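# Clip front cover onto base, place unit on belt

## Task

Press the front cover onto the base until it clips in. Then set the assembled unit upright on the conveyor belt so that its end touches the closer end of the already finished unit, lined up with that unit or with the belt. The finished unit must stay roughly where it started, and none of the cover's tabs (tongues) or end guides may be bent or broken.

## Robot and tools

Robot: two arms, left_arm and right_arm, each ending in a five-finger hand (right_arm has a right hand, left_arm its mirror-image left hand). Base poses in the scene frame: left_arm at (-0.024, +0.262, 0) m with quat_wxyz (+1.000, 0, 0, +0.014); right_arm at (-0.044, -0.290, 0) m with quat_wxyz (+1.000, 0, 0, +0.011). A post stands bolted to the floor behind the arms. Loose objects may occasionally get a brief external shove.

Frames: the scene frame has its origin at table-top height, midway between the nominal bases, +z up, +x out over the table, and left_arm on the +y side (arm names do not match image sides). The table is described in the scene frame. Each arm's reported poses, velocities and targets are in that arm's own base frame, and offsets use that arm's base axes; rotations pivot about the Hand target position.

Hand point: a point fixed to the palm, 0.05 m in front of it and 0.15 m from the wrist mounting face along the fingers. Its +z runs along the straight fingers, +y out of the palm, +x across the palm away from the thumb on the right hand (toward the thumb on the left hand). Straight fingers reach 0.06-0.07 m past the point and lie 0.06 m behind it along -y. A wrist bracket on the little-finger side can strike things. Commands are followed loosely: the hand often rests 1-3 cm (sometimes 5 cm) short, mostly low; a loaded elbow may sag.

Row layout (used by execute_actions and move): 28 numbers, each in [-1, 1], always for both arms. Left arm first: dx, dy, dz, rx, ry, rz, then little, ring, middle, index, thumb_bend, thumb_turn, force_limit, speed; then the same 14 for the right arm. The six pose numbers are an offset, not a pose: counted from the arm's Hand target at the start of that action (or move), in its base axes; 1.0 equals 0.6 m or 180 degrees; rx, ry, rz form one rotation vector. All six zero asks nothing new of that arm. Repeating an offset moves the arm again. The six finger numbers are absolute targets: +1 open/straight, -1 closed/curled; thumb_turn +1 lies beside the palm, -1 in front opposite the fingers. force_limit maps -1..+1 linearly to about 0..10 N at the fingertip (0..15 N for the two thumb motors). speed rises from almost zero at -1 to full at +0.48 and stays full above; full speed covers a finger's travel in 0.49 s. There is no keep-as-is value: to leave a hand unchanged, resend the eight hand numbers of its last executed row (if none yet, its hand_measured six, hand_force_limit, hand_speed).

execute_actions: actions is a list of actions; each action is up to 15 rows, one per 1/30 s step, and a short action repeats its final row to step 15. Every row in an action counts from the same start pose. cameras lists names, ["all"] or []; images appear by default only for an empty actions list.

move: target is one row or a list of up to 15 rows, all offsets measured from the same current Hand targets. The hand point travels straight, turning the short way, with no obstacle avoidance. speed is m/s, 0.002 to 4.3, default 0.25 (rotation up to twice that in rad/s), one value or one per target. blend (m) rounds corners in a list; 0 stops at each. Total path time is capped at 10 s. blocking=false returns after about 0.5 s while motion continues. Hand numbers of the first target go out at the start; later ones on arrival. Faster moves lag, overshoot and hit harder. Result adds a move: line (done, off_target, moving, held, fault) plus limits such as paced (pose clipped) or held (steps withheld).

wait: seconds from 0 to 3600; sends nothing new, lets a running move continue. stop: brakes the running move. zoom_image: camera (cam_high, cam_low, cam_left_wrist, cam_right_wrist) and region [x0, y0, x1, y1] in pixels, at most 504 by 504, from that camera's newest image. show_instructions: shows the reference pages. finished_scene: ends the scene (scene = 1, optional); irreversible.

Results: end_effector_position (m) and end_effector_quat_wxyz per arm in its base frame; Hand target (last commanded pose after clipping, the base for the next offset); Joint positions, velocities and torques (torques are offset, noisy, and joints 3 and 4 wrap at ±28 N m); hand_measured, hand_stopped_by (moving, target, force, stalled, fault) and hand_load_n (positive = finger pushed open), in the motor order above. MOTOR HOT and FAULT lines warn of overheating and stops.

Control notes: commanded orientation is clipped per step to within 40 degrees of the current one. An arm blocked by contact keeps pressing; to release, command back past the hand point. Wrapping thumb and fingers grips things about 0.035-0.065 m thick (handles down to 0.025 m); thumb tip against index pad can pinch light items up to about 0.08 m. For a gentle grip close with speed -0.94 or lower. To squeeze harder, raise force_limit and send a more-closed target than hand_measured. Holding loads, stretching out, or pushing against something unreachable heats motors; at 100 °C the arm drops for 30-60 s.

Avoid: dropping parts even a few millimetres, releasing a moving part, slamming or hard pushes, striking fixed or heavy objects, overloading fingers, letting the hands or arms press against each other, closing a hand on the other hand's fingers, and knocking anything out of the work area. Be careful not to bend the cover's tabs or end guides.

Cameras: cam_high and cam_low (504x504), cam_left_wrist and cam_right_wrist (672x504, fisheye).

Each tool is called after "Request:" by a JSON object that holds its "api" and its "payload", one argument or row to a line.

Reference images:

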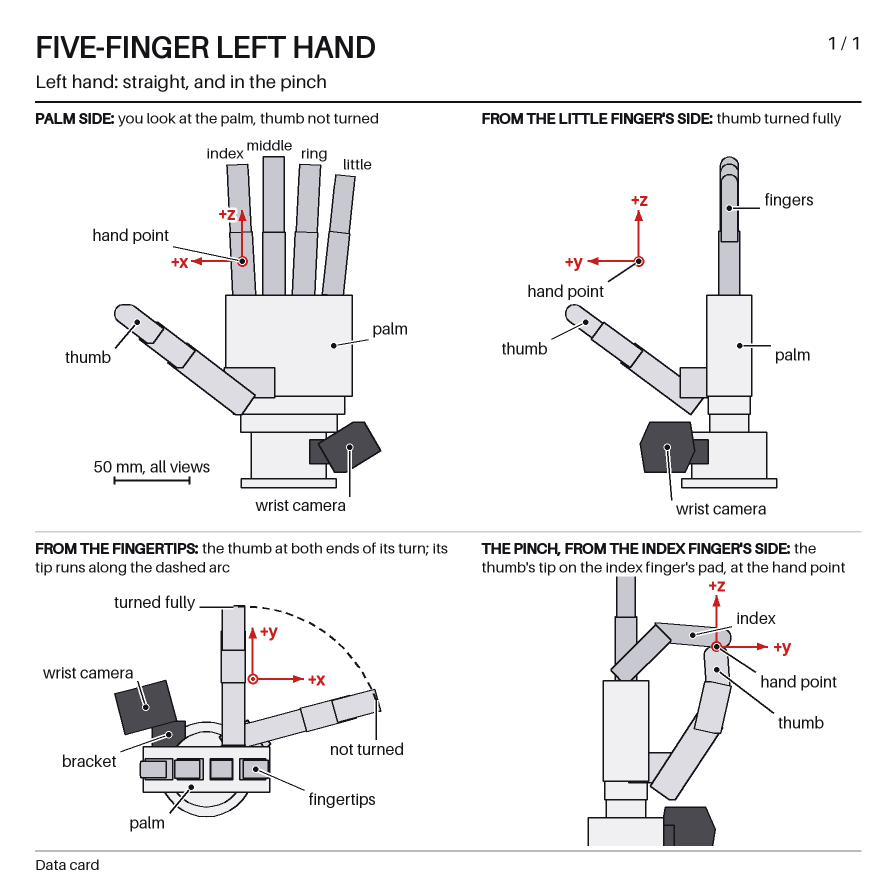

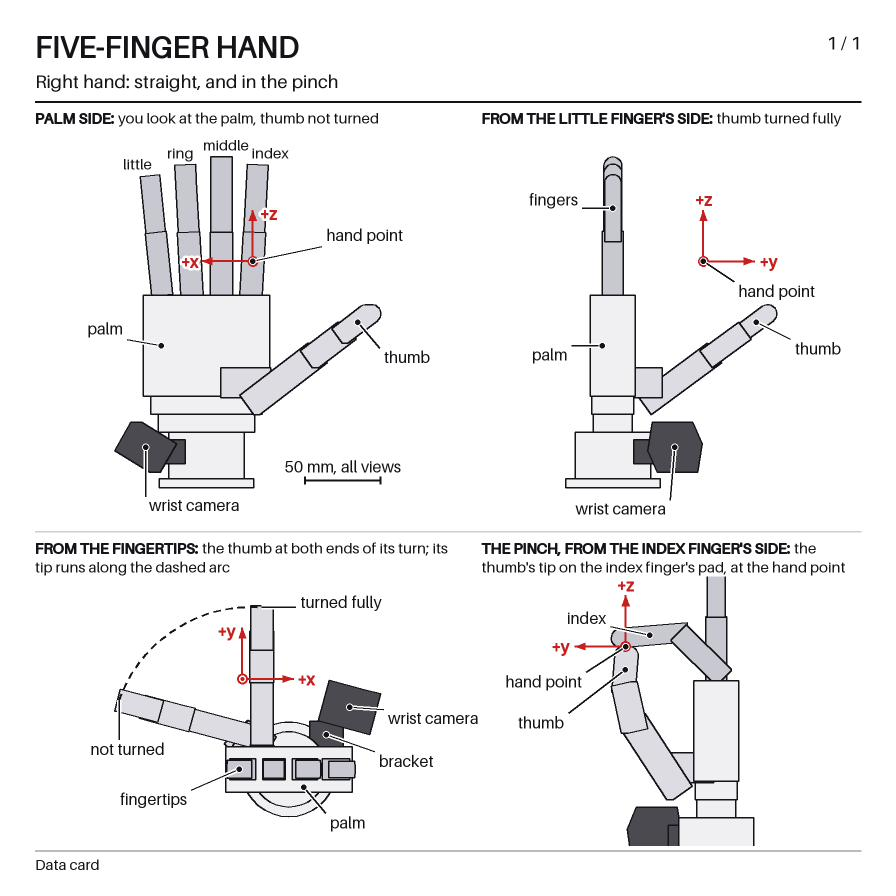

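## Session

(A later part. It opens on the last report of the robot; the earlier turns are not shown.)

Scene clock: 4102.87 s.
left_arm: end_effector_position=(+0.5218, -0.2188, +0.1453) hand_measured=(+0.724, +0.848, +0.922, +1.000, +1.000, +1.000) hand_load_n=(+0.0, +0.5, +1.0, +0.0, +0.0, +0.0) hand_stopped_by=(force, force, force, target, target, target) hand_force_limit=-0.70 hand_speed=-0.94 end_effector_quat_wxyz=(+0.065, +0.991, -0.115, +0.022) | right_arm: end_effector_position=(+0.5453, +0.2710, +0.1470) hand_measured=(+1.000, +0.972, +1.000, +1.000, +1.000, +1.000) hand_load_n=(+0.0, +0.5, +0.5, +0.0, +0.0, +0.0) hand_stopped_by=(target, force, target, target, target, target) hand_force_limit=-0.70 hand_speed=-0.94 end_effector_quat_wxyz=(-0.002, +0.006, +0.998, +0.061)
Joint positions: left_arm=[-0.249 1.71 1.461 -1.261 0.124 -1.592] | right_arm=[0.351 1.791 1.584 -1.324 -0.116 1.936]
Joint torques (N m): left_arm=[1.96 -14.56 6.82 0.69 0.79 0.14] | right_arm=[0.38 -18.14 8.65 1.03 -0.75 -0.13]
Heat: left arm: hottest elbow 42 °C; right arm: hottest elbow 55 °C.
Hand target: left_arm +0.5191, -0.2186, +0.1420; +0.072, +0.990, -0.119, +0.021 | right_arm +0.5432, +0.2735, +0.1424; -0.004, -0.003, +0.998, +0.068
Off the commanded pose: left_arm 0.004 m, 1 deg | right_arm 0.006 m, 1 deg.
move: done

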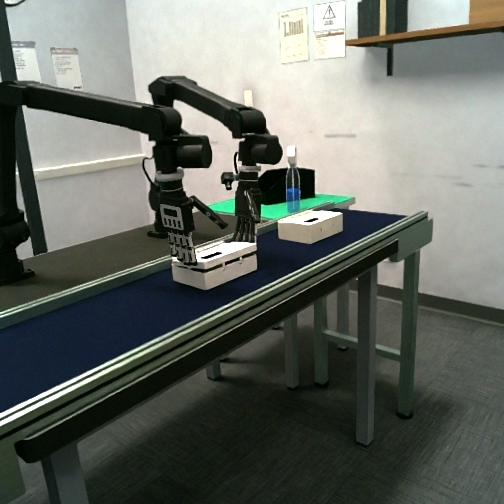

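Request:
{"api": "move", "payload": {
  "target": [0.003,0.035,0.006,0,0,0,0.7,0.6,0.7,1,1,1,-0.7,-0.94,0.003,-0.035,0.006,0,0,0,1,0.75,1,1,1,1,-0.7,-0.94],
  "speed": 0.015,
  "cameras": ["cam_low","cam_high"]
}}

Request:
{"api": "zoom_image", "payload": {
  "camera": "cam_low",
  "region": [165, 230, 265, 295]
}}

Request:
{"api": "zoom_image", "payload": {
  "camera": "cam_high",
  "region": [213, 232, 293, 272]
}}

Scene clock: 4111.30 s.
left_arm: end_effector_position=(+0.5233, -0.2061, +0.1450) hand_measured=(+0.724, +0.848, +0.922, +1.000, +1.000, +1.000) hand_load_n=(+0.0, +0.0, +0.0, +0.0, +0.0, +0.0) hand_stopped_by=(force, force, force, target, target, target) hand_force_limit=-0.70 hand_speed=-0.94 end_effector_quat_wxyz=(+0.071, +0.990, -0.122, +0.022) | right_arm: end_effector_position=(+0.5441, +0.2604, +0.1458) hand_measured=(+1.000, +0.972, +1.000, +1.000, +1.000, +1.000) hand_load_n=(+0.0, +0.0, +0.0, +0.0, -0.5, +0.0) hand_stopped_by=(target, force, target, target, target, target) hand_force_limit=-0.70 hand_speed=-0.94 end_effector_quat_wxyz=(-0.006, -0.003, +0.998, +0.067)
Joint positions: left_arm=[-0.219 1.71 1.457 -1.261 0.138 -1.548] | right_arm=[0.327 1.786 1.571 -1.324 -0.13 1.893]
Joint torques (N m): left_arm=[2.08 -15.27 6.98 0.1 0.33 0.13] | right_arm=[-0.79 -18.73 8.83 0.65 -0.3 -0.09]
Heat: left arm: hottest elbow 42 °C; right arm: hottest elbow 55 °C.
Hand target: left_arm +0.5209, -0.1975, +0.1455; +0.072, +0.990, -0.119, +0.020 | right_arm +0.5450, +0.2525, +0.1461; -0.004, -0.003, +0.998, +0.068
Off the commanded pose: left_arm 0.009 m, 0 deg | right_arm 0.008 m, 0 deg.
move: done
Images, in order (width x height): cam_high 504x504, cam_low 504x504.

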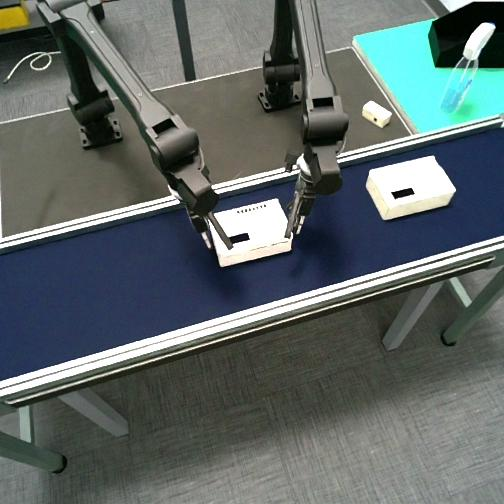

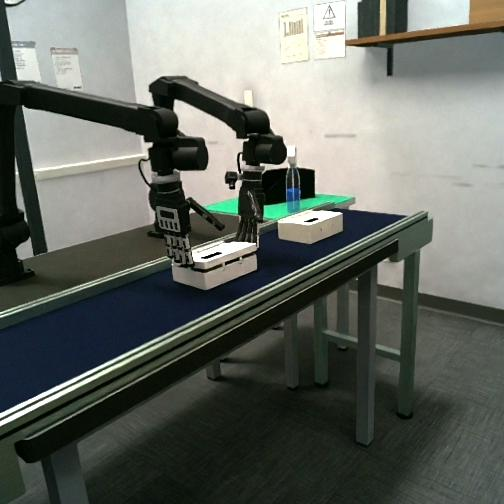

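Scaled by 5.040.

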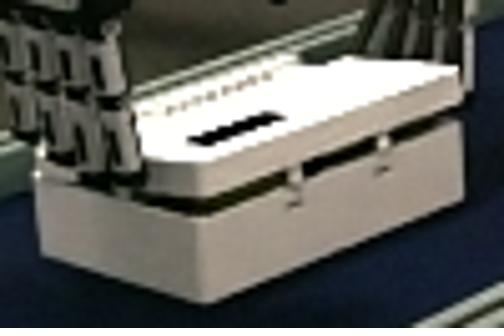

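Scaled by 6.300.

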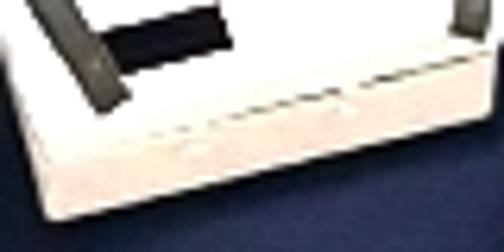

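Request:
{"api": "move", "payload": {
  "target": [
    [0,0.05,0.01,0,0,0,0.7,0.6,0.7,1,1,1,-0.7,-0.94,0,-0.05,0.01,0,0,0,1,0.75,1,1,1,1,-0.7,-0.94],
    [0,0.1,0.2,0,0,0,1,1,1,1,1,1,-0.7,-0.5,0,-0.08,0.2,0,0,0,1,1,1,1,1,1,-0.7,-0.5]
  ],
  "speed": [0.05,0.12],
  "cameras": ["cam_low","cam_high"]
}}

Request:
{"api": "zoom_image", "payload": {
  "camera": "cam_low",
  "region": [165, 230, 265, 295]
}}

Request:
{"api": "zoom_image", "payload": {
  "camera": "cam_high",
  "region": [200, 190, 300, 275]
}}

Scene clock: 4170.63 s.
left_arm: end_effector_position=(+0.5116, -0.1437, +0.2456) hand_measured=(+1.000, +1.000, +1.000, +1.000, +1.000, +1.000) hand_load_n=(+0.0, +0.0, +0.0, +0.0, +0.0, +0.5) hand_stopped_by=(target, target, target, target, target, target) hand_force_limit=-0.70 hand_speed=-0.50 end_effector_quat_wxyz=(+0.072, +0.990, -0.121, +0.001) | right_arm: end_effector_position=(+0.5369, +0.2106, +0.2541) hand_measured=(+1.000, +1.000, +1.000, +1.000, +1.000, +1.000) hand_load_n=(+0.0, +0.0, +0.0, +0.0, +0.0, +0.0) hand_stopped_by=(target, target, target, target, target, target) hand_force_limit=-0.70 hand_speed=-0.50 end_effector_quat_wxyz=(-0.014, -0.003, +0.998, +0.065)
Joint positions: left_arm=[-0.101 1.65 1.651 -1.572 0.143 -1.429] | right_arm=[0.241 1.72 1.77 -1.617 -0.133 1.805]
Joint torques (N m): left_arm=[2.73 -14.39 11.54 -0.34 0.32 0.11] | right_arm=[-0.79 -17.03 12.78 -0.01 -0.3 -0.08]
Heat: left arm: hottest elbow 42 °C; right arm: hottest elbow 55 °C.
Hand target: left_arm +0.5209, -0.1376, +0.2654; +0.073, +0.990, -0.119, +0.020 | right_arm +0.5450, +0.2046, +0.2661; -0.004, -0.003, +0.998, +0.068
Off the commanded pose: left_arm 0.023 m, 2 deg | right_arm 0.016 m, 1 deg.
move: off_target (left_arm, right_arm); target 2's new numbers were sent with left_arm's hand 0.023 m and 2 deg from that target
Images, in order (width x height): cam_high 504x504, cam_low 504x504.

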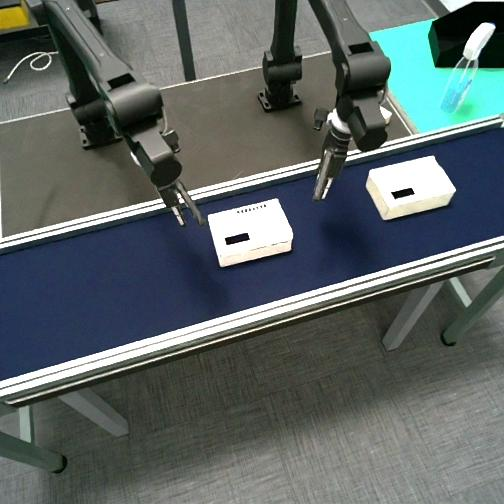

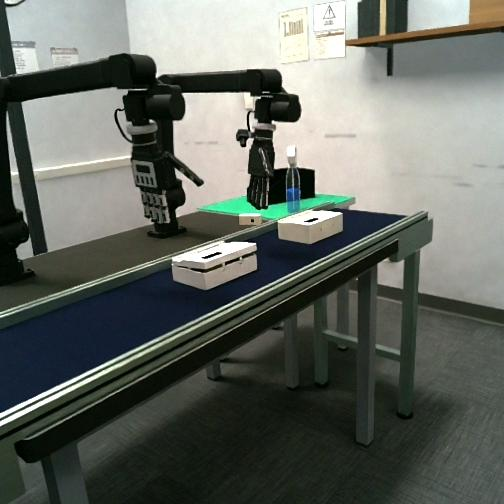

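Scaled by 5.040.

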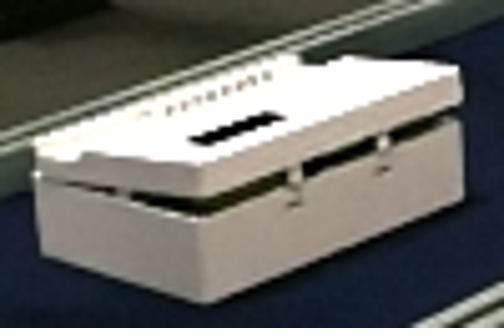

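Scaled by 5.040.

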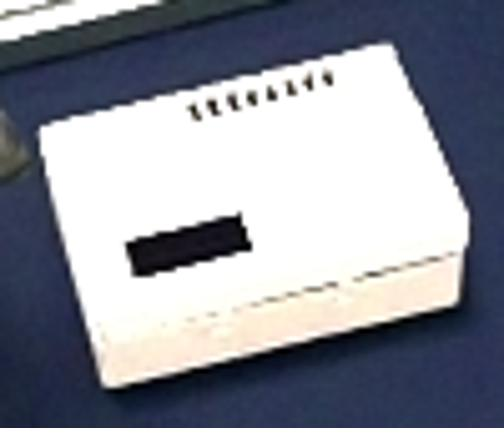

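Request:
{"api": "move", "payload": {
  "target": [
    [0,0.25,0.05,0,0,0,1,1,1,1,1,1,-0.7,-0.5,0,0,0,0,0,0,1,1,1,1,1,1,-0.7,-0.5],
    [0,0.25,0.05,0,0,0,1,1,1,1,1,1,-0.7,-0.5,-0.09,0.2315,0,-0.034,-0.034,0.492,1,1,1,1,1,1,-0.7,-0.5]
  ],
  "speed": 0.2,
  "blend": 0.02,
  "cameras": ["cam_low","cam_high"]
}}

Scene clock: 4199.77 s.
left_arm: end_effector_position=(+0.5112, +0.0091, +0.2875) hand_measured=(+1.000, +1.000, +1.000, +1.000, +1.000, +1.000) hand_load_n=(+0.0, +0.0, +0.0, +0.0, +0.0, +0.0) hand_stopped_by=(target, target, target, target, target, target) hand_force_limit=-0.70 hand_speed=-0.50 end_effector_quat_wxyz=(+0.072, +0.991, -0.115, +0.024) | right_arm: end_effector_position=(+0.4866, +0.3346, +0.2685) hand_measured=(+1.000, +1.000, +1.000, +1.000, +1.000, +1.000) hand_load_n=(-0.5, +0.0, +0.0, +0.0, +0.0, +0.0) hand_stopped_by=(target, target, target, target, target, target) hand_force_limit=-0.70 hand_speed=-0.50 end_effector_quat_wxyz=(-0.054, +0.688, -0.724, +0.009)
Joint positions: left_arm=[0.208 1.652 1.759 -1.678 0.152 -1.133] | right_arm=[0.502 1.932 2.137 -1.667 -0.009 0.554]
Joint torques (N m): left_arm=[1.79 -12.16 11.73 -0.31 0.32 0.12] | right_arm=[1.38 -18.32 13.29 0.2 -0.03 -0.09]
Heat: left arm: hottest elbow 44 °C; right arm: hottest elbow 57 °C.
Hand target: left_arm +0.5209, +0.0124, +0.2956; +0.072, +0.990, -0.119, +0.021 | right_arm +0.4910, +0.3433, +0.2659; +0.003, +0.701, -0.713, +0.002
Off the commanded pose: left_arm 0.013 m, 1 deg | right_arm 0.010 m, 7 deg.
joint sent to its limit (left arm) — joint 4 (wrist pitch), lower limit. The joint targets still meet the commanded pose.
joint sent to its limit (right arm) — joint 4 (wrist pitch), lower limit. The joint targets are off in orientation, not in position.
move: off_target (left_arm, right_arm)
Images, in order (width x height): cam_high 504x504, cam_low 504x504.

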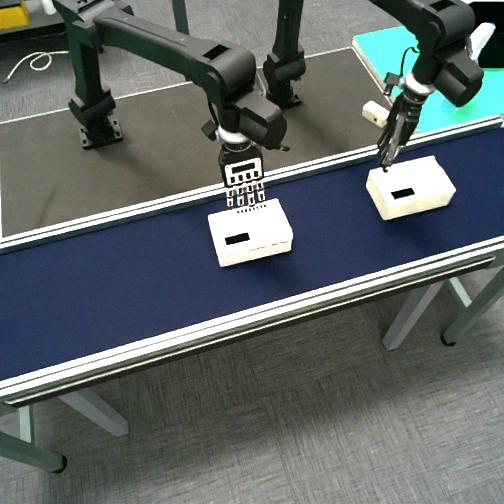

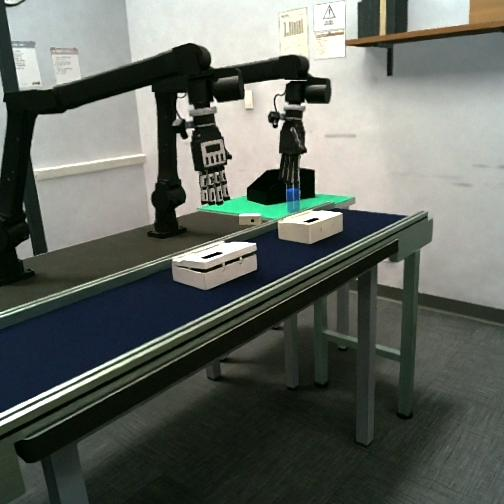

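Request:
{"api": "move", "payload": {
  "target": [0,0.15,0,0,0,0,1,1,1,1,1,1,-0.7,-0.5,0.01,0.01,-0.12,0,0,0,1,1,1,1,1,1,-0.7,-0.5],
  "speed": 0.15,
  "cameras": ["cam_low","cam_high","cam_right_wrist"]
}}

Request:
{"api": "zoom_image", "payload": {
  "camera": "cam_low",
  "region": [155, 190, 275, 300]
}}

Request:
{"api": "zoom_image", "payload": {
  "camera": "cam_high",
  "region": [200, 170, 320, 275]
}}

Scene clock: 4223.07 s.
left_arm: end_effector_position=(+0.5117, +0.0972, +0.2858) hand_measured=(+1.000, +1.000, +1.000, +1.000, +1.000, +1.000) hand_load_n=(+0.0, +0.0, +0.0, +0.0, -0.5, +0.0) hand_stopped_by=(target, target, target, target, target, target) hand_force_limit=-0.70 hand_speed=-0.50 end_effector_quat_wxyz=(+0.067, +0.991, -0.111, +0.040) | right_arm: end_effector_position=(+0.4979, +0.3398, +0.2022) hand_measured=(+1.000, +1.000, +1.000, +1.000, +1.000, +1.000) hand_load_n=(+0.0, +0.0, +0.0, +0.0, -0.5, +0.0) hand_stopped_by=(target, target, target, target, target, target) hand_force_limit=-0.70 hand_speed=-0.50 end_effector_quat_wxyz=(+0.002, +0.691, -0.723, +0.002)
Joint positions: left_arm=[0.375 1.702 1.818 -1.679 0.155 -0.973] | right_arm=[0.505 2.047 2.137 -1.664 0.004 0.551]
Joint torques (N m): left_arm=[1.85 -13.22 11.97 -0.27 0.32 0.12] | right_arm=[1.9 -21.48 10.36 0.73 -0.02 -0.08]
Heat: left arm: hottest elbow 45 °C; right arm: hottest elbow 62 °C.
Hand target: left_arm +0.5209, +0.1025, +0.2956; +0.072, +0.990, -0.119, +0.020 | right_arm +0.4970, +0.3494, +0.1940; +0.003, +0.701, -0.713, +0.002
Off the commanded pose: left_arm 0.014 m, 2 deg | right_arm 0.013 m, 2 deg.
joint sent to its limit (left arm) — joint 4 (wrist pitch), lower limit. The joint targets are off in orientation, not in position.
move: off_target (left_arm, right_arm)
Images, in order (width x height): cam_high 504x504, cam_low 504x504, cam_right_wrist 672x504.

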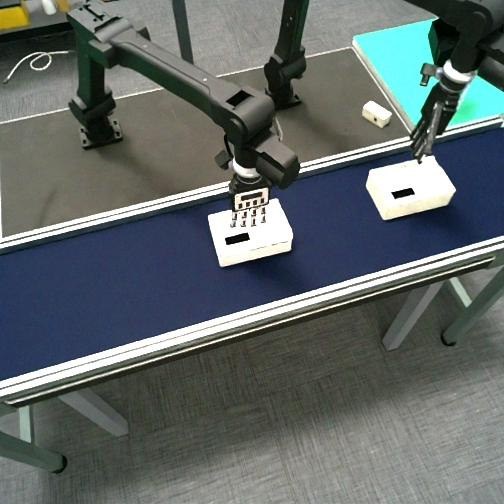

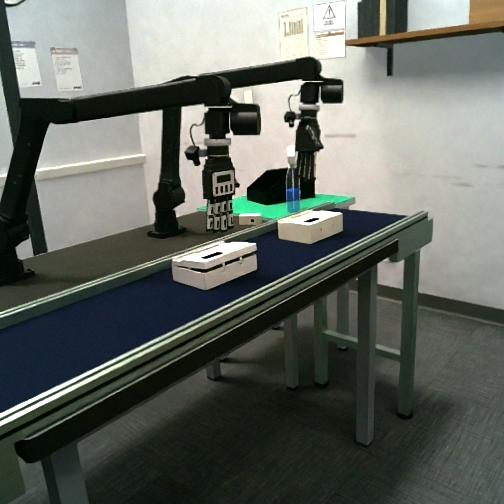

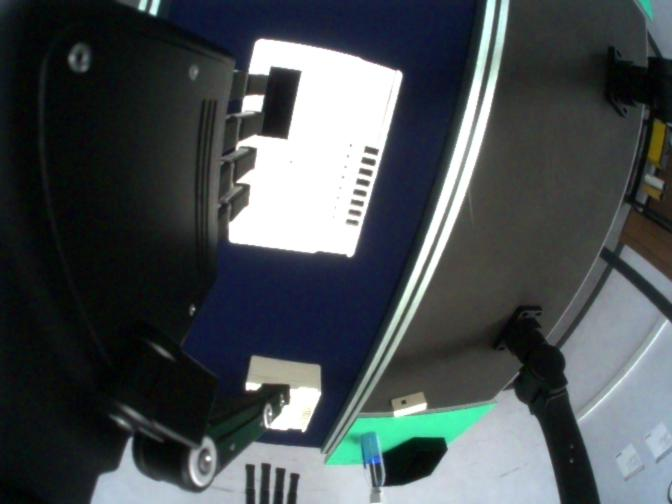

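Scaled by 4.200.

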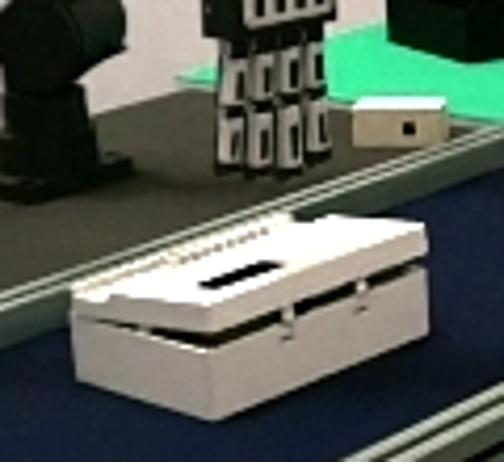

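Scaled by 4.200.

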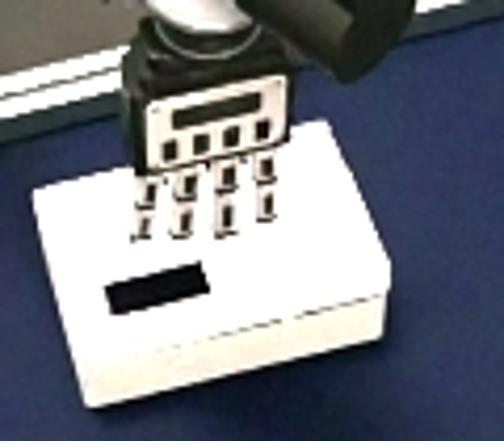

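Request:
{"api": "move", "payload": {
  "target": [0,0,0,0,0,0,1,1,1,1,1,1,-0.7,-0.5,0.035,0.026,-0.022,0,0,0,1,1,1,1,1,1,-0.7,-0.5],
  "speed": 0.06,
  "cameras": ["cam_low","cam_high"]
}}

Request:
{"api": "zoom_image", "payload": {
  "camera": "cam_low",
  "region": [155, 190, 275, 300]
}}

Request:
{"api": "zoom_image", "payload": {
  "camera": "cam_high",
  "region": [200, 170, 320, 275]
}}

Scene clock: 4238.57 s.
left_arm: end_effector_position=(+0.5117, +0.0972, +0.2858) hand_measured=(+1.000, +1.000, +1.000, +1.000, +1.000, +1.000) hand_load_n=(+0.0, +0.0, +0.0, +0.0, +0.0, +0.0) hand_stopped_by=(target, target, target, target, target, target) hand_force_limit=-0.70 hand_speed=-0.50 end_effector_quat_wxyz=(+0.067, +0.991, -0.112, +0.040) | right_arm: end_effector_position=(+0.5171, +0.3540, +0.1826) hand_measured=(+1.000, +1.000, +1.000, +1.000, +1.000, +1.000) hand_load_n=(+0.0, +0.0, +0.0, +0.0, +0.0, +0.0) hand_stopped_by=(target, target, target, target, target, target) hand_force_limit=-0.70 hand_speed=-0.50 end_effector_quat_wxyz=(+0.002, +0.692, -0.721, +0.001)
Joint positions: left_arm=[0.375 1.702 1.818 -1.679 0.155 -0.973] | right_arm=[0.51 2.129 2.221 -1.667 0.004 0.551]
Joint torques (N m): left_arm=[1.73 -13.22 11.95 -0.28 0.32 0.11] | right_arm=[1.85 -21.71 13.09 -0.05 -0.03 -0.02]
Heat: left arm: hottest elbow 47 °C; right arm: hottest elbow 61 °C.
Hand target: left_arm +0.5209, +0.1025, +0.2956; +0.072, +0.990, -0.119, +0.020 | right_arm +0.5181, +0.3650, +0.1807; +0.003, +0.701, -0.713, +0.002
Off the commanded pose: left_arm 0.014 m, 2 deg | right_arm 0.011 m, 1 deg.
joint sent to its limit (left arm) — joint 4 (wrist pitch), lower limit. The joint targets are off in orientation, not in position.
joint sent to its limit (right arm) — joint 4 (wrist pitch), lower limit. The joint targets still meet the commanded pose.
move: off_target (right_arm)
Images, in order (width x height): cam_high 504x504, cam_low 504x504.

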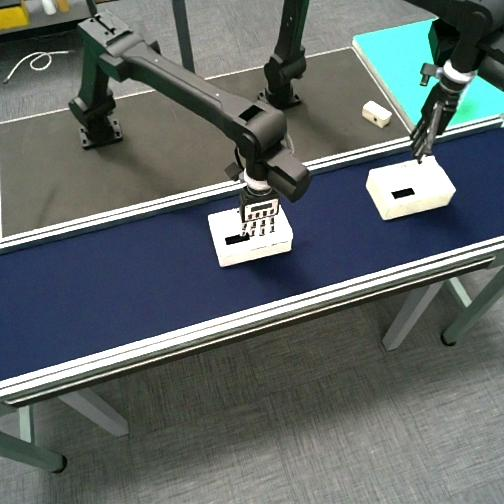

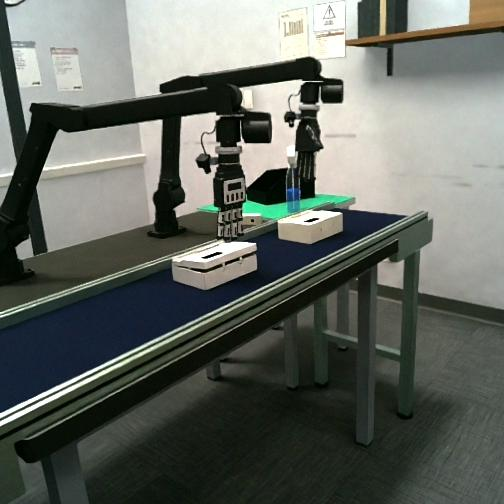

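Scaled by 4.200.

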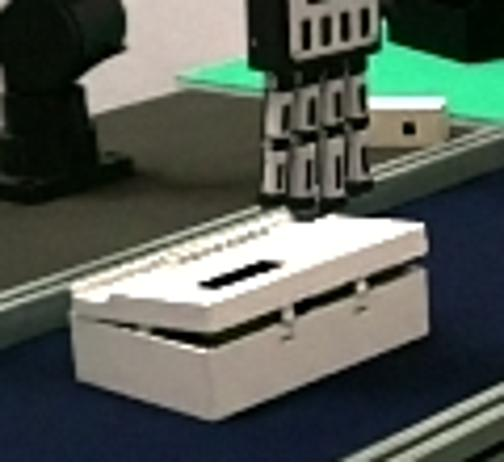

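Scaled by 4.200.

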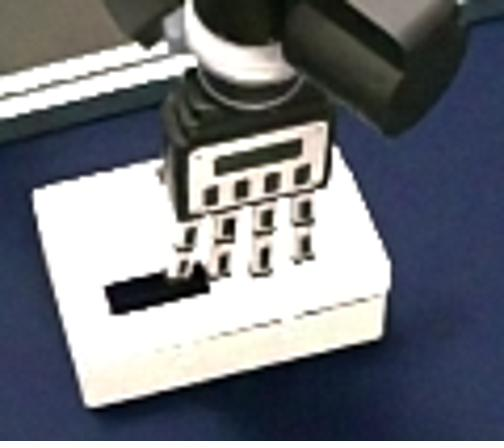

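Request:
{"api": "move", "payload": {
  "target": [0,0,0,0,0,0,1,1,1,1,1,1,-0.7,-0.5,0.006,-0.003,-0.03,0,0,0,1,1,1,1,1,1,-0.7,-0.5],
  "speed": 0.03,
  "cameras": ["cam_low"]
}}

Request:
{"api": "zoom_image", "payload": {
  "camera": "cam_low",
  "region": [165, 220, 265, 295]
}}

Scene clock: 4257.83 s.
left_arm: end_effector_position=(+0.5117, +0.0972, +0.2858) hand_measured=(+1.000, +1.000, +1.000, +1.000, +1.000, +1.000) hand_load_n=(+0.0, +0.0, +0.0, +0.0, +0.0, +0.0) hand_stopped_by=(target, target, target, target, target, target) hand_force_limit=-0.70 hand_speed=-0.50 end_effector_quat_wxyz=(+0.067, +0.991, -0.112, +0.040) | right_arm: end_effector_position=(+0.5217, +0.3565, +0.1819) hand_measured=(+1.000, +1.000, +1.000, +1.000, +1.000, +1.000) hand_load_n=(+0.0, +0.0, +0.0, +0.0, +0.0, +0.0) hand_stopped_by=(target, target, target, target, target, target) hand_force_limit=-0.70 hand_speed=-0.50 end_effector_quat_wxyz=(-0.007, +0.693, -0.721, +0.004)
Joint positions: left_arm=[0.375 1.702 1.818 -1.679 0.155 -0.973] | right_arm=[0.51 2.129 2.221 -1.647 0.004 0.55]
Joint torques (N m): left_arm=[1.79 -13.1 11.96 -0.27 0.32 0.11] | right_arm=[1.38 -21.3 9.72 0.84 -0.02 -0.07]
Heat: left arm: hottest elbow 48 °C; right arm: hottest elbow 63 °C.
Hand target: left_arm +0.5209, +0.1025, +0.2956; +0.072, +0.990, -0.119, +0.020 | right_arm +0.5217, +0.3632, +0.1627; +0.003, +0.701, -0.713, +0.002
Off the commanded pose: left_arm 0.015 m, 2 deg | right_arm 0.020 m, 2 deg.
joint sent to its limit (left arm) — joint 4 (wrist pitch), lower limit. The joint targets are off in orientation, not in position.
move: off_target (right_arm)

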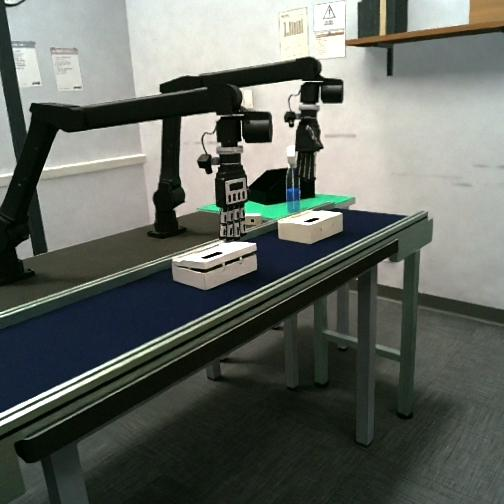

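Scaled by 5.040.

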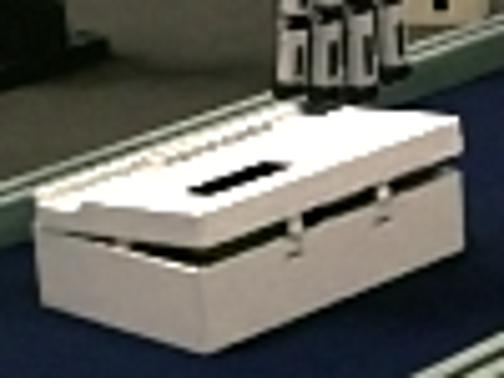

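Request:
{"api": "move", "payload": {
  "target": [0,0,0,0,0,0,1,1,1,1,1,1,-0.7,-0.5,0,0,-0.015,0,0,0,1,1,1,1,1,1,-0.7,-0.5],
  "speed": 0.02,
  "cameras": []
}}

Scene clock: 4266.03 s.
left_arm: end_effector_position=(+0.5117, +0.0972, +0.2858) hand_measured=(+1.000, +1.000, +1.000, +1.000, +1.000, +1.000) hand_load_n=(+0.0, +0.0, +0.0, +0.0, +0.0, +0.0) hand_stopped_by=(target, target, target, target, target, target) hand_force_limit=-0.70 hand_speed=-0.50 end_effector_quat_wxyz=(+0.067, +0.991, -0.112, +0.040) | right_arm: end_effector_position=(+0.5236, +0.3576, +0.1746) hand_measured=(+1.000, +1.000, +1.000, +1.000, +1.000, +1.000) hand_load_n=(+0.0, +0.0, +0.0, +0.0, +0.0, +0.0) hand_stopped_by=(target, target, target, target, target, target) hand_force_limit=-0.70 hand_speed=-0.50 end_effector_quat_wxyz=(-0.010, +0.693, -0.721, +0.005)
Joint positions: left_arm=[0.375 1.702 1.818 -1.679 0.155 -0.973] | right_arm=[0.51 2.129 2.202 -1.622 0.004 0.55]
Joint torques (N m): left_arm=[1.67 -13.22 11.95 -0.31 0.32 0.11] | right_arm=[1.38 -21.6 9.11 0.84 -0.01 -0.08]
Heat: left arm: hottest elbow 49 °C; right arm: hottest elbow 62 °C.
Hand target: left_arm +0.5209, +0.1025, +0.2956; +0.072, +0.990, -0.119, +0.020 | right_arm +0.5218, +0.3632, +0.1538; +0.003, +0.701, -0.713, +0.002
Off the commanded pose: left_arm 0.015 m, 2 deg | right_arm 0.022 m, 2 deg.
joint sent to its limit (left arm) — joint 4 (wrist pitch), lower limit. The joint targets are off in orientation, not in position.
move: off_target (right_arm)

Request:
{"api": "move", "payload": {
  "target": [0,0,0,0,0,0,1,1,1,1,1,1,-0.7,-0.5,0,0,-0.013,0,0,0,1,1,1,1,1,1,-0.7,-0.5],
  "speed": 0.02,
  "cameras": ["cam_low","cam_high"]
}}

Request:
{"api": "zoom_image", "payload": {
  "camera": "cam_low",
  "region": [165, 220, 265, 295]
}}

Request:
{"api": "zoom_image", "payload": {
  "camera": "cam_high",
  "region": [200, 190, 300, 275]
}}

Scene clock: 4274.07 s.
left_arm: end_effector_position=(+0.5117, +0.0972, +0.2858) hand_measured=(+1.000, +1.000, +1.000, +1.000, +1.000, +1.000) hand_load_n=(+0.0, +0.0, +0.0, +0.0, -0.5, +0.0) hand_stopped_by=(target, target, target, target, target, target) hand_force_limit=-0.70 hand_speed=-0.50 end_effector_quat_wxyz=(+0.067, +0.991, -0.112, +0.040) | right_arm: end_effector_position=(+0.5238, +0.3577, +0.1665) hand_measured=(+1.000, +1.000, +1.000, +1.000, +1.000, +1.000) hand_load_n=(+0.0, +0.0, +0.0, +0.0, +0.0, +0.0) hand_stopped_by=(target, target, target, target, target, target) hand_force_limit=-0.70 hand_speed=-0.50 end_effector_quat_wxyz=(-0.010, +0.693, -0.721, +0.005)
Joint positions: left_arm=[0.375 1.702 1.818 -1.679 0.155 -0.973] | right_arm=[0.51 2.129 2.181 -1.602 0.004 0.55]
Joint torques (N m): left_arm=[1.79 -13.16 11.95 -0.29 0.32 0.11] | right_arm=[1.38 -21.71 9.09 0.87 -0.01 -0.08]
Heat: left arm: hottest elbow 49 °C; right arm: hottest elbow 60 °C.
Hand target: left_arm +0.5209, +0.1025, +0.2956; +0.072, +0.990, -0.119, +0.020 | right_arm +0.5217, +0.3632, +0.1460; +0.003, +0.701, -0.713, +0.002
Off the commanded pose: left_arm 0.015 m, 2 deg | right_arm 0.021 m, 2 deg.
joint sent to its limit (left arm) — joint 4 (wrist pitch), lower limit. The joint targets are off in orientation, not in position.
move: off_target (right_arm)
Images, in order (width x height): cam_high 504x504, cam_low 504x504.

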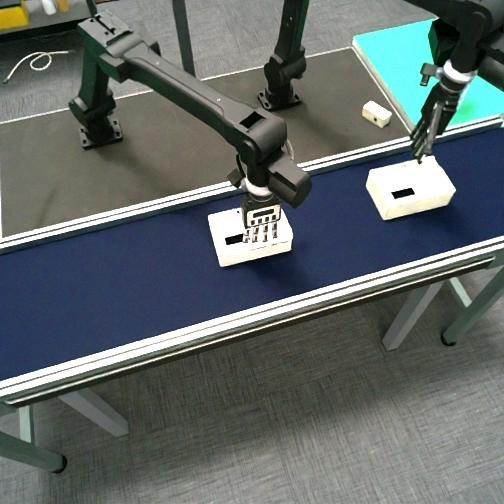

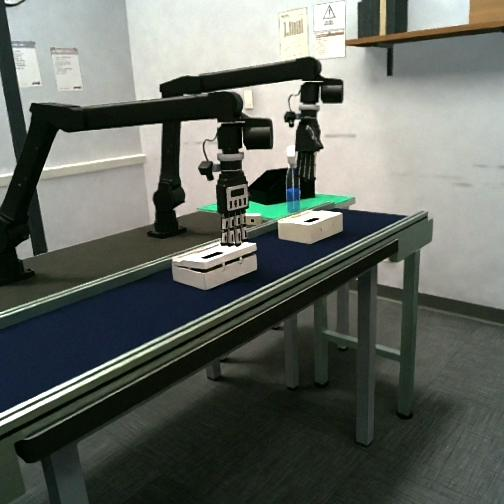

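Scaled by 5.040.

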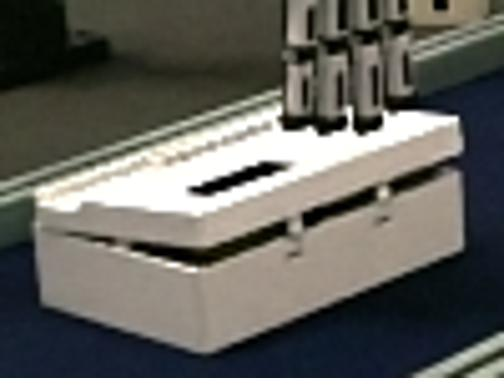

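Scaled by 5.040.

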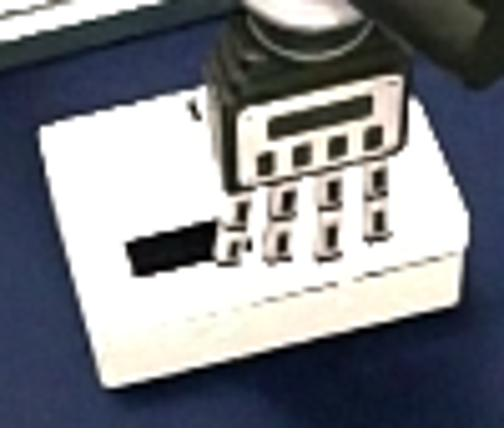

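Request:
{"api": "move", "payload": {
  "target": [0,0,0,0,0,0,1,1,1,1,1,1,-0.7,-0.5,-0.008,0,-0.013,0,0,0,1,1,1,1,1,1,-0.7,-0.5],
  "speed": 0.02,
  "cameras": ["cam_low"]
}}

Request:
{"api": "zoom_image", "payload": {
  "camera": "cam_low",
  "region": [165, 220, 265, 295]
}}

Scene clock: 4285.80 s.
left_arm: end_effector_position=(+0.5117, +0.0972, +0.2858) hand_measured=(+1.000, +1.000, +1.000, +1.000, +1.000, +1.000) hand_load_n=(+0.0, +0.0, +0.0, +0.0, +0.0, +0.0) hand_stopped_by=(target, target, target, target, target, target) hand_force_limit=-0.70 hand_speed=-0.50 end_effector_quat_wxyz=(+0.067, +0.991, -0.112, +0.040) | right_arm: end_effector_position=(+0.5237, +0.3573, +0.1551) hand_measured=(+1.000, +1.000, +1.000, +1.000, +1.000, +1.000) hand_load_n=(+0.0, +0.0, +0.0, +0.0, +0.0, +0.0) hand_stopped_by=(target, target, target, target, target, target) hand_force_limit=-0.70 hand_speed=-0.50 end_effector_quat_wxyz=(-0.009, +0.693, -0.721, +0.005)
Joint positions: left_arm=[0.375 1.702 1.818 -1.679 0.155 -0.973] | right_arm=[0.51 2.126 2.147 -1.571 0.005 0.55]
Joint torques (N m): left_arm=[1.85 -13.22 11.93 -0.29 0.31 0.11] | right_arm=[1.73 -22.53 8.13 0.76 -0.09 -0.04]
Heat: left arm: hottest elbow 49 °C; right arm: hottest elbow 59 °C.
Hand target: left_arm +0.5209, +0.1025, +0.2956; +0.072, +0.990, -0.119, +0.020 | right_arm +0.5169, +0.3632, +0.1382; +0.003, +0.701, -0.713, +0.002
Off the commanded pose: left_arm 0.015 m, 2 deg | right_arm 0.019 m, 2 deg.
joint sent to its limit (left arm) — joint 4 (wrist pitch), lower limit. The joint targets are off in orientation, not in position.
move: off_target (right_arm)

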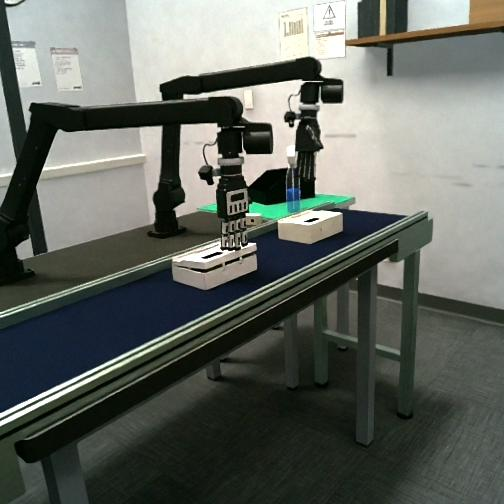

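Scaled by 5.040.

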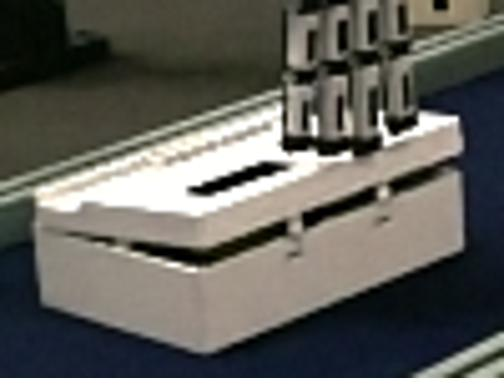

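Request:
{"api": "move", "payload": {
  "target": [0,0,0,0,0,0,1,1,1,1,1,1,-0.7,-0.5,-0.015,0,0.008,0,0,0,1,1,1,1,1,1,-0.7,-0.5],
  "speed": 0.02,
  "cameras": ["cam_low"]
}}

Request:
{"api": "zoom_image", "payload": {
  "camera": "cam_low",
  "region": [165, 220, 265, 295]
}}

Scene clock: 4295.23 s.
left_arm: end_effector_position=(+0.5117, +0.0972, +0.2858) hand_measured=(+1.000, +1.000, +1.000, +1.000, +1.000, +1.000) hand_load_n=(+0.0, +0.0, +0.0, +0.0, +0.0, +0.0) hand_stopped_by=(target, target, target, target, target, target) hand_force_limit=-0.70 hand_speed=-0.50 end_effector_quat_wxyz=(+0.067, +0.991, -0.112, +0.040) | right_arm: end_effector_position=(+0.5180, +0.3559, +0.1554) hand_measured=(+1.000, +1.000, +1.000, +1.000, +1.000, +1.000) hand_load_n=(+0.0, +0.0, +0.0, +0.0, +0.0, +0.0) hand_stopped_by=(target, target, target, target, target, target) hand_force_limit=-0.70 hand_speed=-0.50 end_effector_quat_wxyz=(-0.010, +0.694, -0.720, +0.006)
Joint positions: left_arm=[0.375 1.702 1.818 -1.679 0.155 -0.973] | right_arm=[0.513 2.106 2.114 -1.557 0.006 0.55]
Joint torques (N m): left_arm=[1.73 -13.27 11.95 -0.29 0.32 0.11] | right_arm=[2.02 -22.83 8.18 0.51 -0.08 0.04]
Heat: left arm: hottest elbow 49 °C; right arm: hottest elbow 58 °C.
Hand target: left_arm +0.5209, +0.1025, +0.2956; +0.072, +0.990, -0.119, +0.020 | right_arm +0.5079, +0.3632, +0.1430; +0.003, +0.701, -0.713, +0.002
Off the commanded pose: left_arm 0.015 m, 2 deg | right_arm 0.018 m, 2 deg.
joint sent to its limit (left arm) — joint 4 (wrist pitch), lower limit. The joint targets are off in orientation, not in position.
move: off_target (right_arm)

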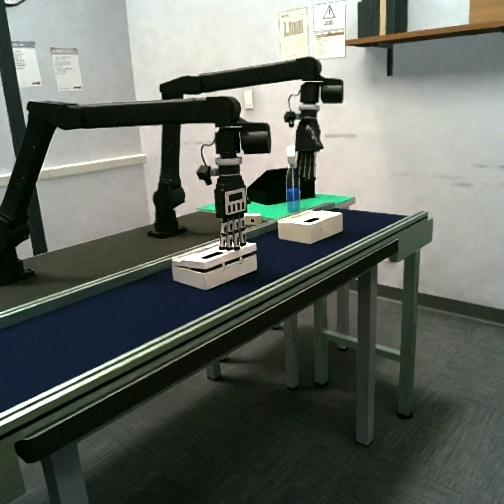

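Scaled by 5.040.

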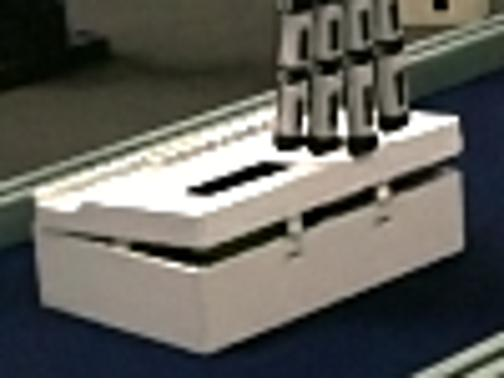

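Request:
{"api": "move", "payload": {
  "target": [
    [0,0,0,0,0,0,1,1,1,1,1,1,-0.7,-0.5,0,0,0.06,0,0,0,1,1,1,1,1,1,-0.7,-0.5],
    [0,0,0,0,0,0,1,1,1,1,1,1,-0.7,-0.5,0,0,0.061,0,0,0,-1,-1,-1,-1,1,1,-0.2,-0.3]
  ],
  "speed": 0.05,
  "cameras": ["cam_low","cam_high"]
}}

Request:
{"api": "zoom_image", "payload": {
  "camera": "cam_low",
  "region": [155, 190, 275, 300]
}}

Scene clock: 4330.83 s.
left_arm: end_effector_position=(+0.5117, +0.0972, +0.2858) hand_measured=(+1.000, +1.000, +1.000, +1.000, +1.000, +1.000) hand_load_n=(+0.0, +0.0, +0.0, +0.0, +0.0, +0.0) hand_stopped_by=(target, target, target, target, target, target) hand_force_limit=-0.70 hand_speed=-0.50 end_effector_quat_wxyz=(+0.067, +0.991, -0.112, +0.040) | right_arm: end_effector_position=(+0.5071, +0.3517, +0.1740) hand_measured=(-1.000, -1.000, -1.000, -1.000, +1.000, +1.000) hand_load_n=(+0.0, +0.0, +0.0, +0.0, +0.0, +0.0) hand_stopped_by=(target, target, target, target, target, target) hand_force_limit=-0.20 hand_speed=-0.30 end_effector_quat_wxyz=(+0.010, +0.695, -0.719, +0.000)
Joint positions: left_arm=[0.375 1.702 1.818 -1.679 0.155 -0.973] | right_arm=[0.515 2.106 2.159 -1.643 0.006 0.55]
Joint torques (N m): left_arm=[1.79 -13.1 11.95 -0.27 0.32 0.12] | right_arm=[1.85 -22.53 12.96 -0.06 -0.11 0.04]
Heat: left arm: hottest elbow 50 °C; right arm: hottest elbow 57 °C.
Hand target: left_arm +0.5209, +0.1025, +0.2956; +0.072, +0.990, -0.119, +0.020 | right_arm +0.5078, +0.3633, +0.1795; +0.003, +0.701, -0.713, +0.002
Off the commanded pose: left_arm 0.015 m, 2 deg | right_arm 0.013 m, 1 deg.
joint sent to its limit (left arm) — joint 4 (wrist pitch), lower limit. The joint targets are off in orientation, not in position.
move: off_target (right_arm); target 2's new numbers were sent with right_arm's hand 0.013 m and 1 deg from that target
Images, in order (width x height): cam_high 504x504, cam_low 504x504.

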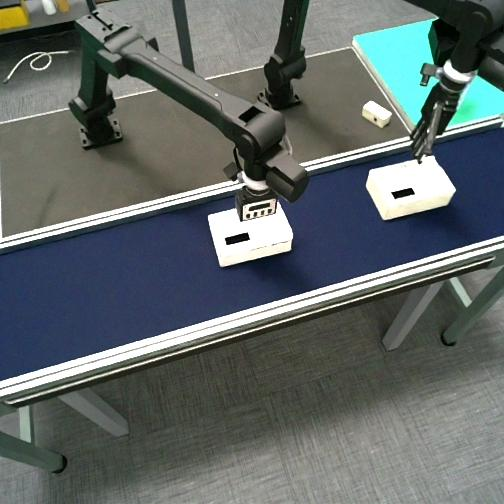

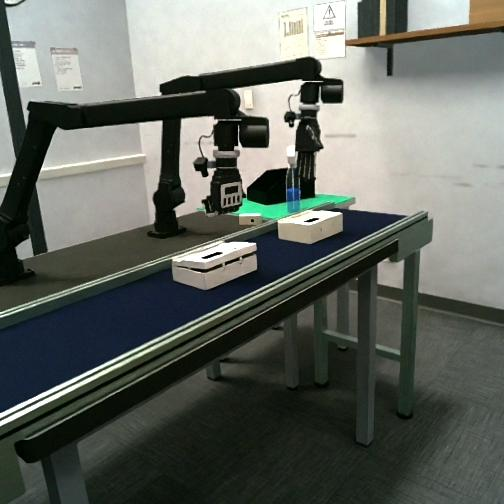

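Scaled by 4.200.

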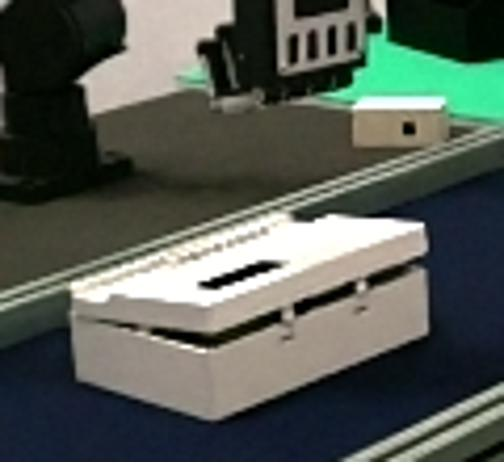

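Request:
{"api": "move", "payload": {
  "target": [0,0,0,0,0,0,1,1,1,1,1,1,-0.7,-0.5,0.015,-0.008,-0.105,0,0,0,-1,-1,-1,-1,1,1,-0.2,-0.3],
  "speed": 0.08,
  "cameras": ["cam_low","cam_high"]
}}

Request:
{"api": "zoom_image", "payload": {
  "camera": "cam_low",
  "region": [155, 190, 275, 300]
}}

Request:
{"api": "zoom_image", "payload": {
  "camera": "cam_high",
  "region": [200, 170, 320, 275]
}}

Scene clock: 4340.50 s.
left_arm: end_effector_position=(+0.5117, +0.0972, +0.2858) hand_measured=(+1.000, +1.000, +1.000, +1.000, +1.000, +1.000) hand_load_n=(+0.0, +0.0, +0.0, +0.5, +0.0, +0.0) hand_stopped_by=(target, target, target, target, target, target) hand_force_limit=-0.70 hand_speed=-0.50 end_effector_quat_wxyz=(+0.067, +0.991, -0.112, +0.040) | right_arm: end_effector_position=(+0.5170, +0.3572, +0.1371) hand_measured=(-1.000, -1.000, -1.000, -1.000, +1.000, +1.000) hand_load_n=(+0.0, +0.0, +0.0, +0.0, +0.0, +0.0) hand_stopped_by=(target, target, target, target, target, target) hand_force_limit=-0.20 hand_speed=-0.30 end_effector_quat_wxyz=(-0.009, +0.695, -0.718, +0.005)
Joint positions: left_arm=[0.375 1.702 1.818 -1.679 0.155 -0.973] | right_arm=[0.515 2.108 2.069 -1.511 0.006 0.548]
Joint torques (N m): left_arm=[1.85 -13.1 11.96 -0.27 0.32 0.12] | right_arm=[0.73 -21.6 9.26 0.83 -0.1 -0.08]
Heat: left arm: hottest elbow 50 °C; right arm: hottest elbow 59 °C.
Hand target: left_arm +0.5209, +0.1025, +0.2956; +0.072, +0.990, -0.119, +0.020 | right_arm +0.5168, +0.3585, +0.1167; +0.003, +0.701, -0.713, +0.002
Off the commanded pose: left_arm 0.015 m, 2 deg | right_arm 0.021 m, 2 deg.
joint sent to its limit (left arm) — joint 4 (wrist pitch), lower limit. The joint targets are off in orientation, not in position.
move: off_target (right_arm)
Images, in order (width x height): cam_high 504x504, cam_low 504x504.

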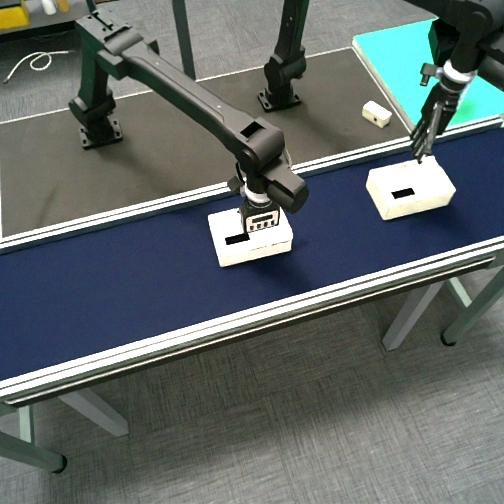

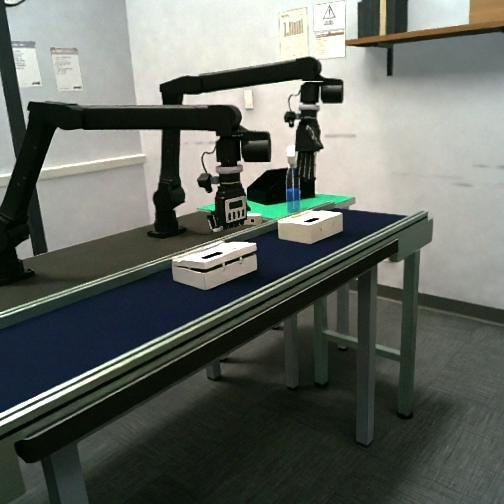

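Scaled by 4.200.

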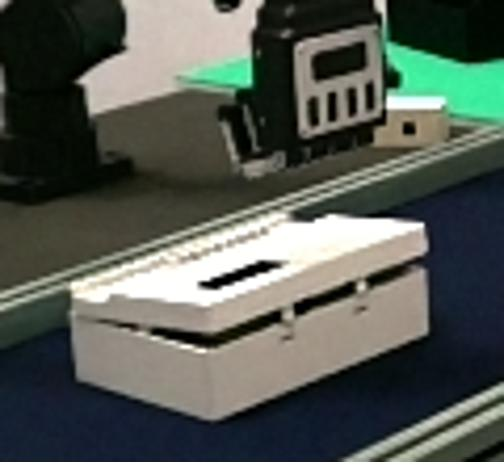

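Scaled by 4.200.

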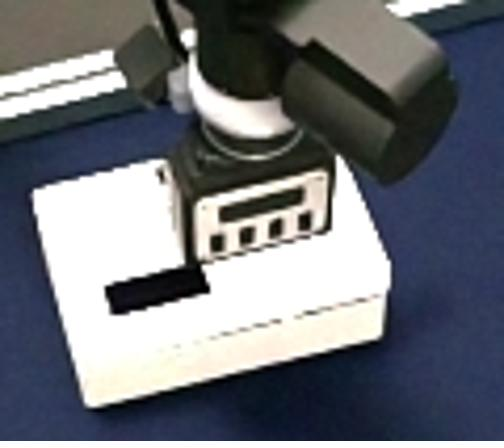

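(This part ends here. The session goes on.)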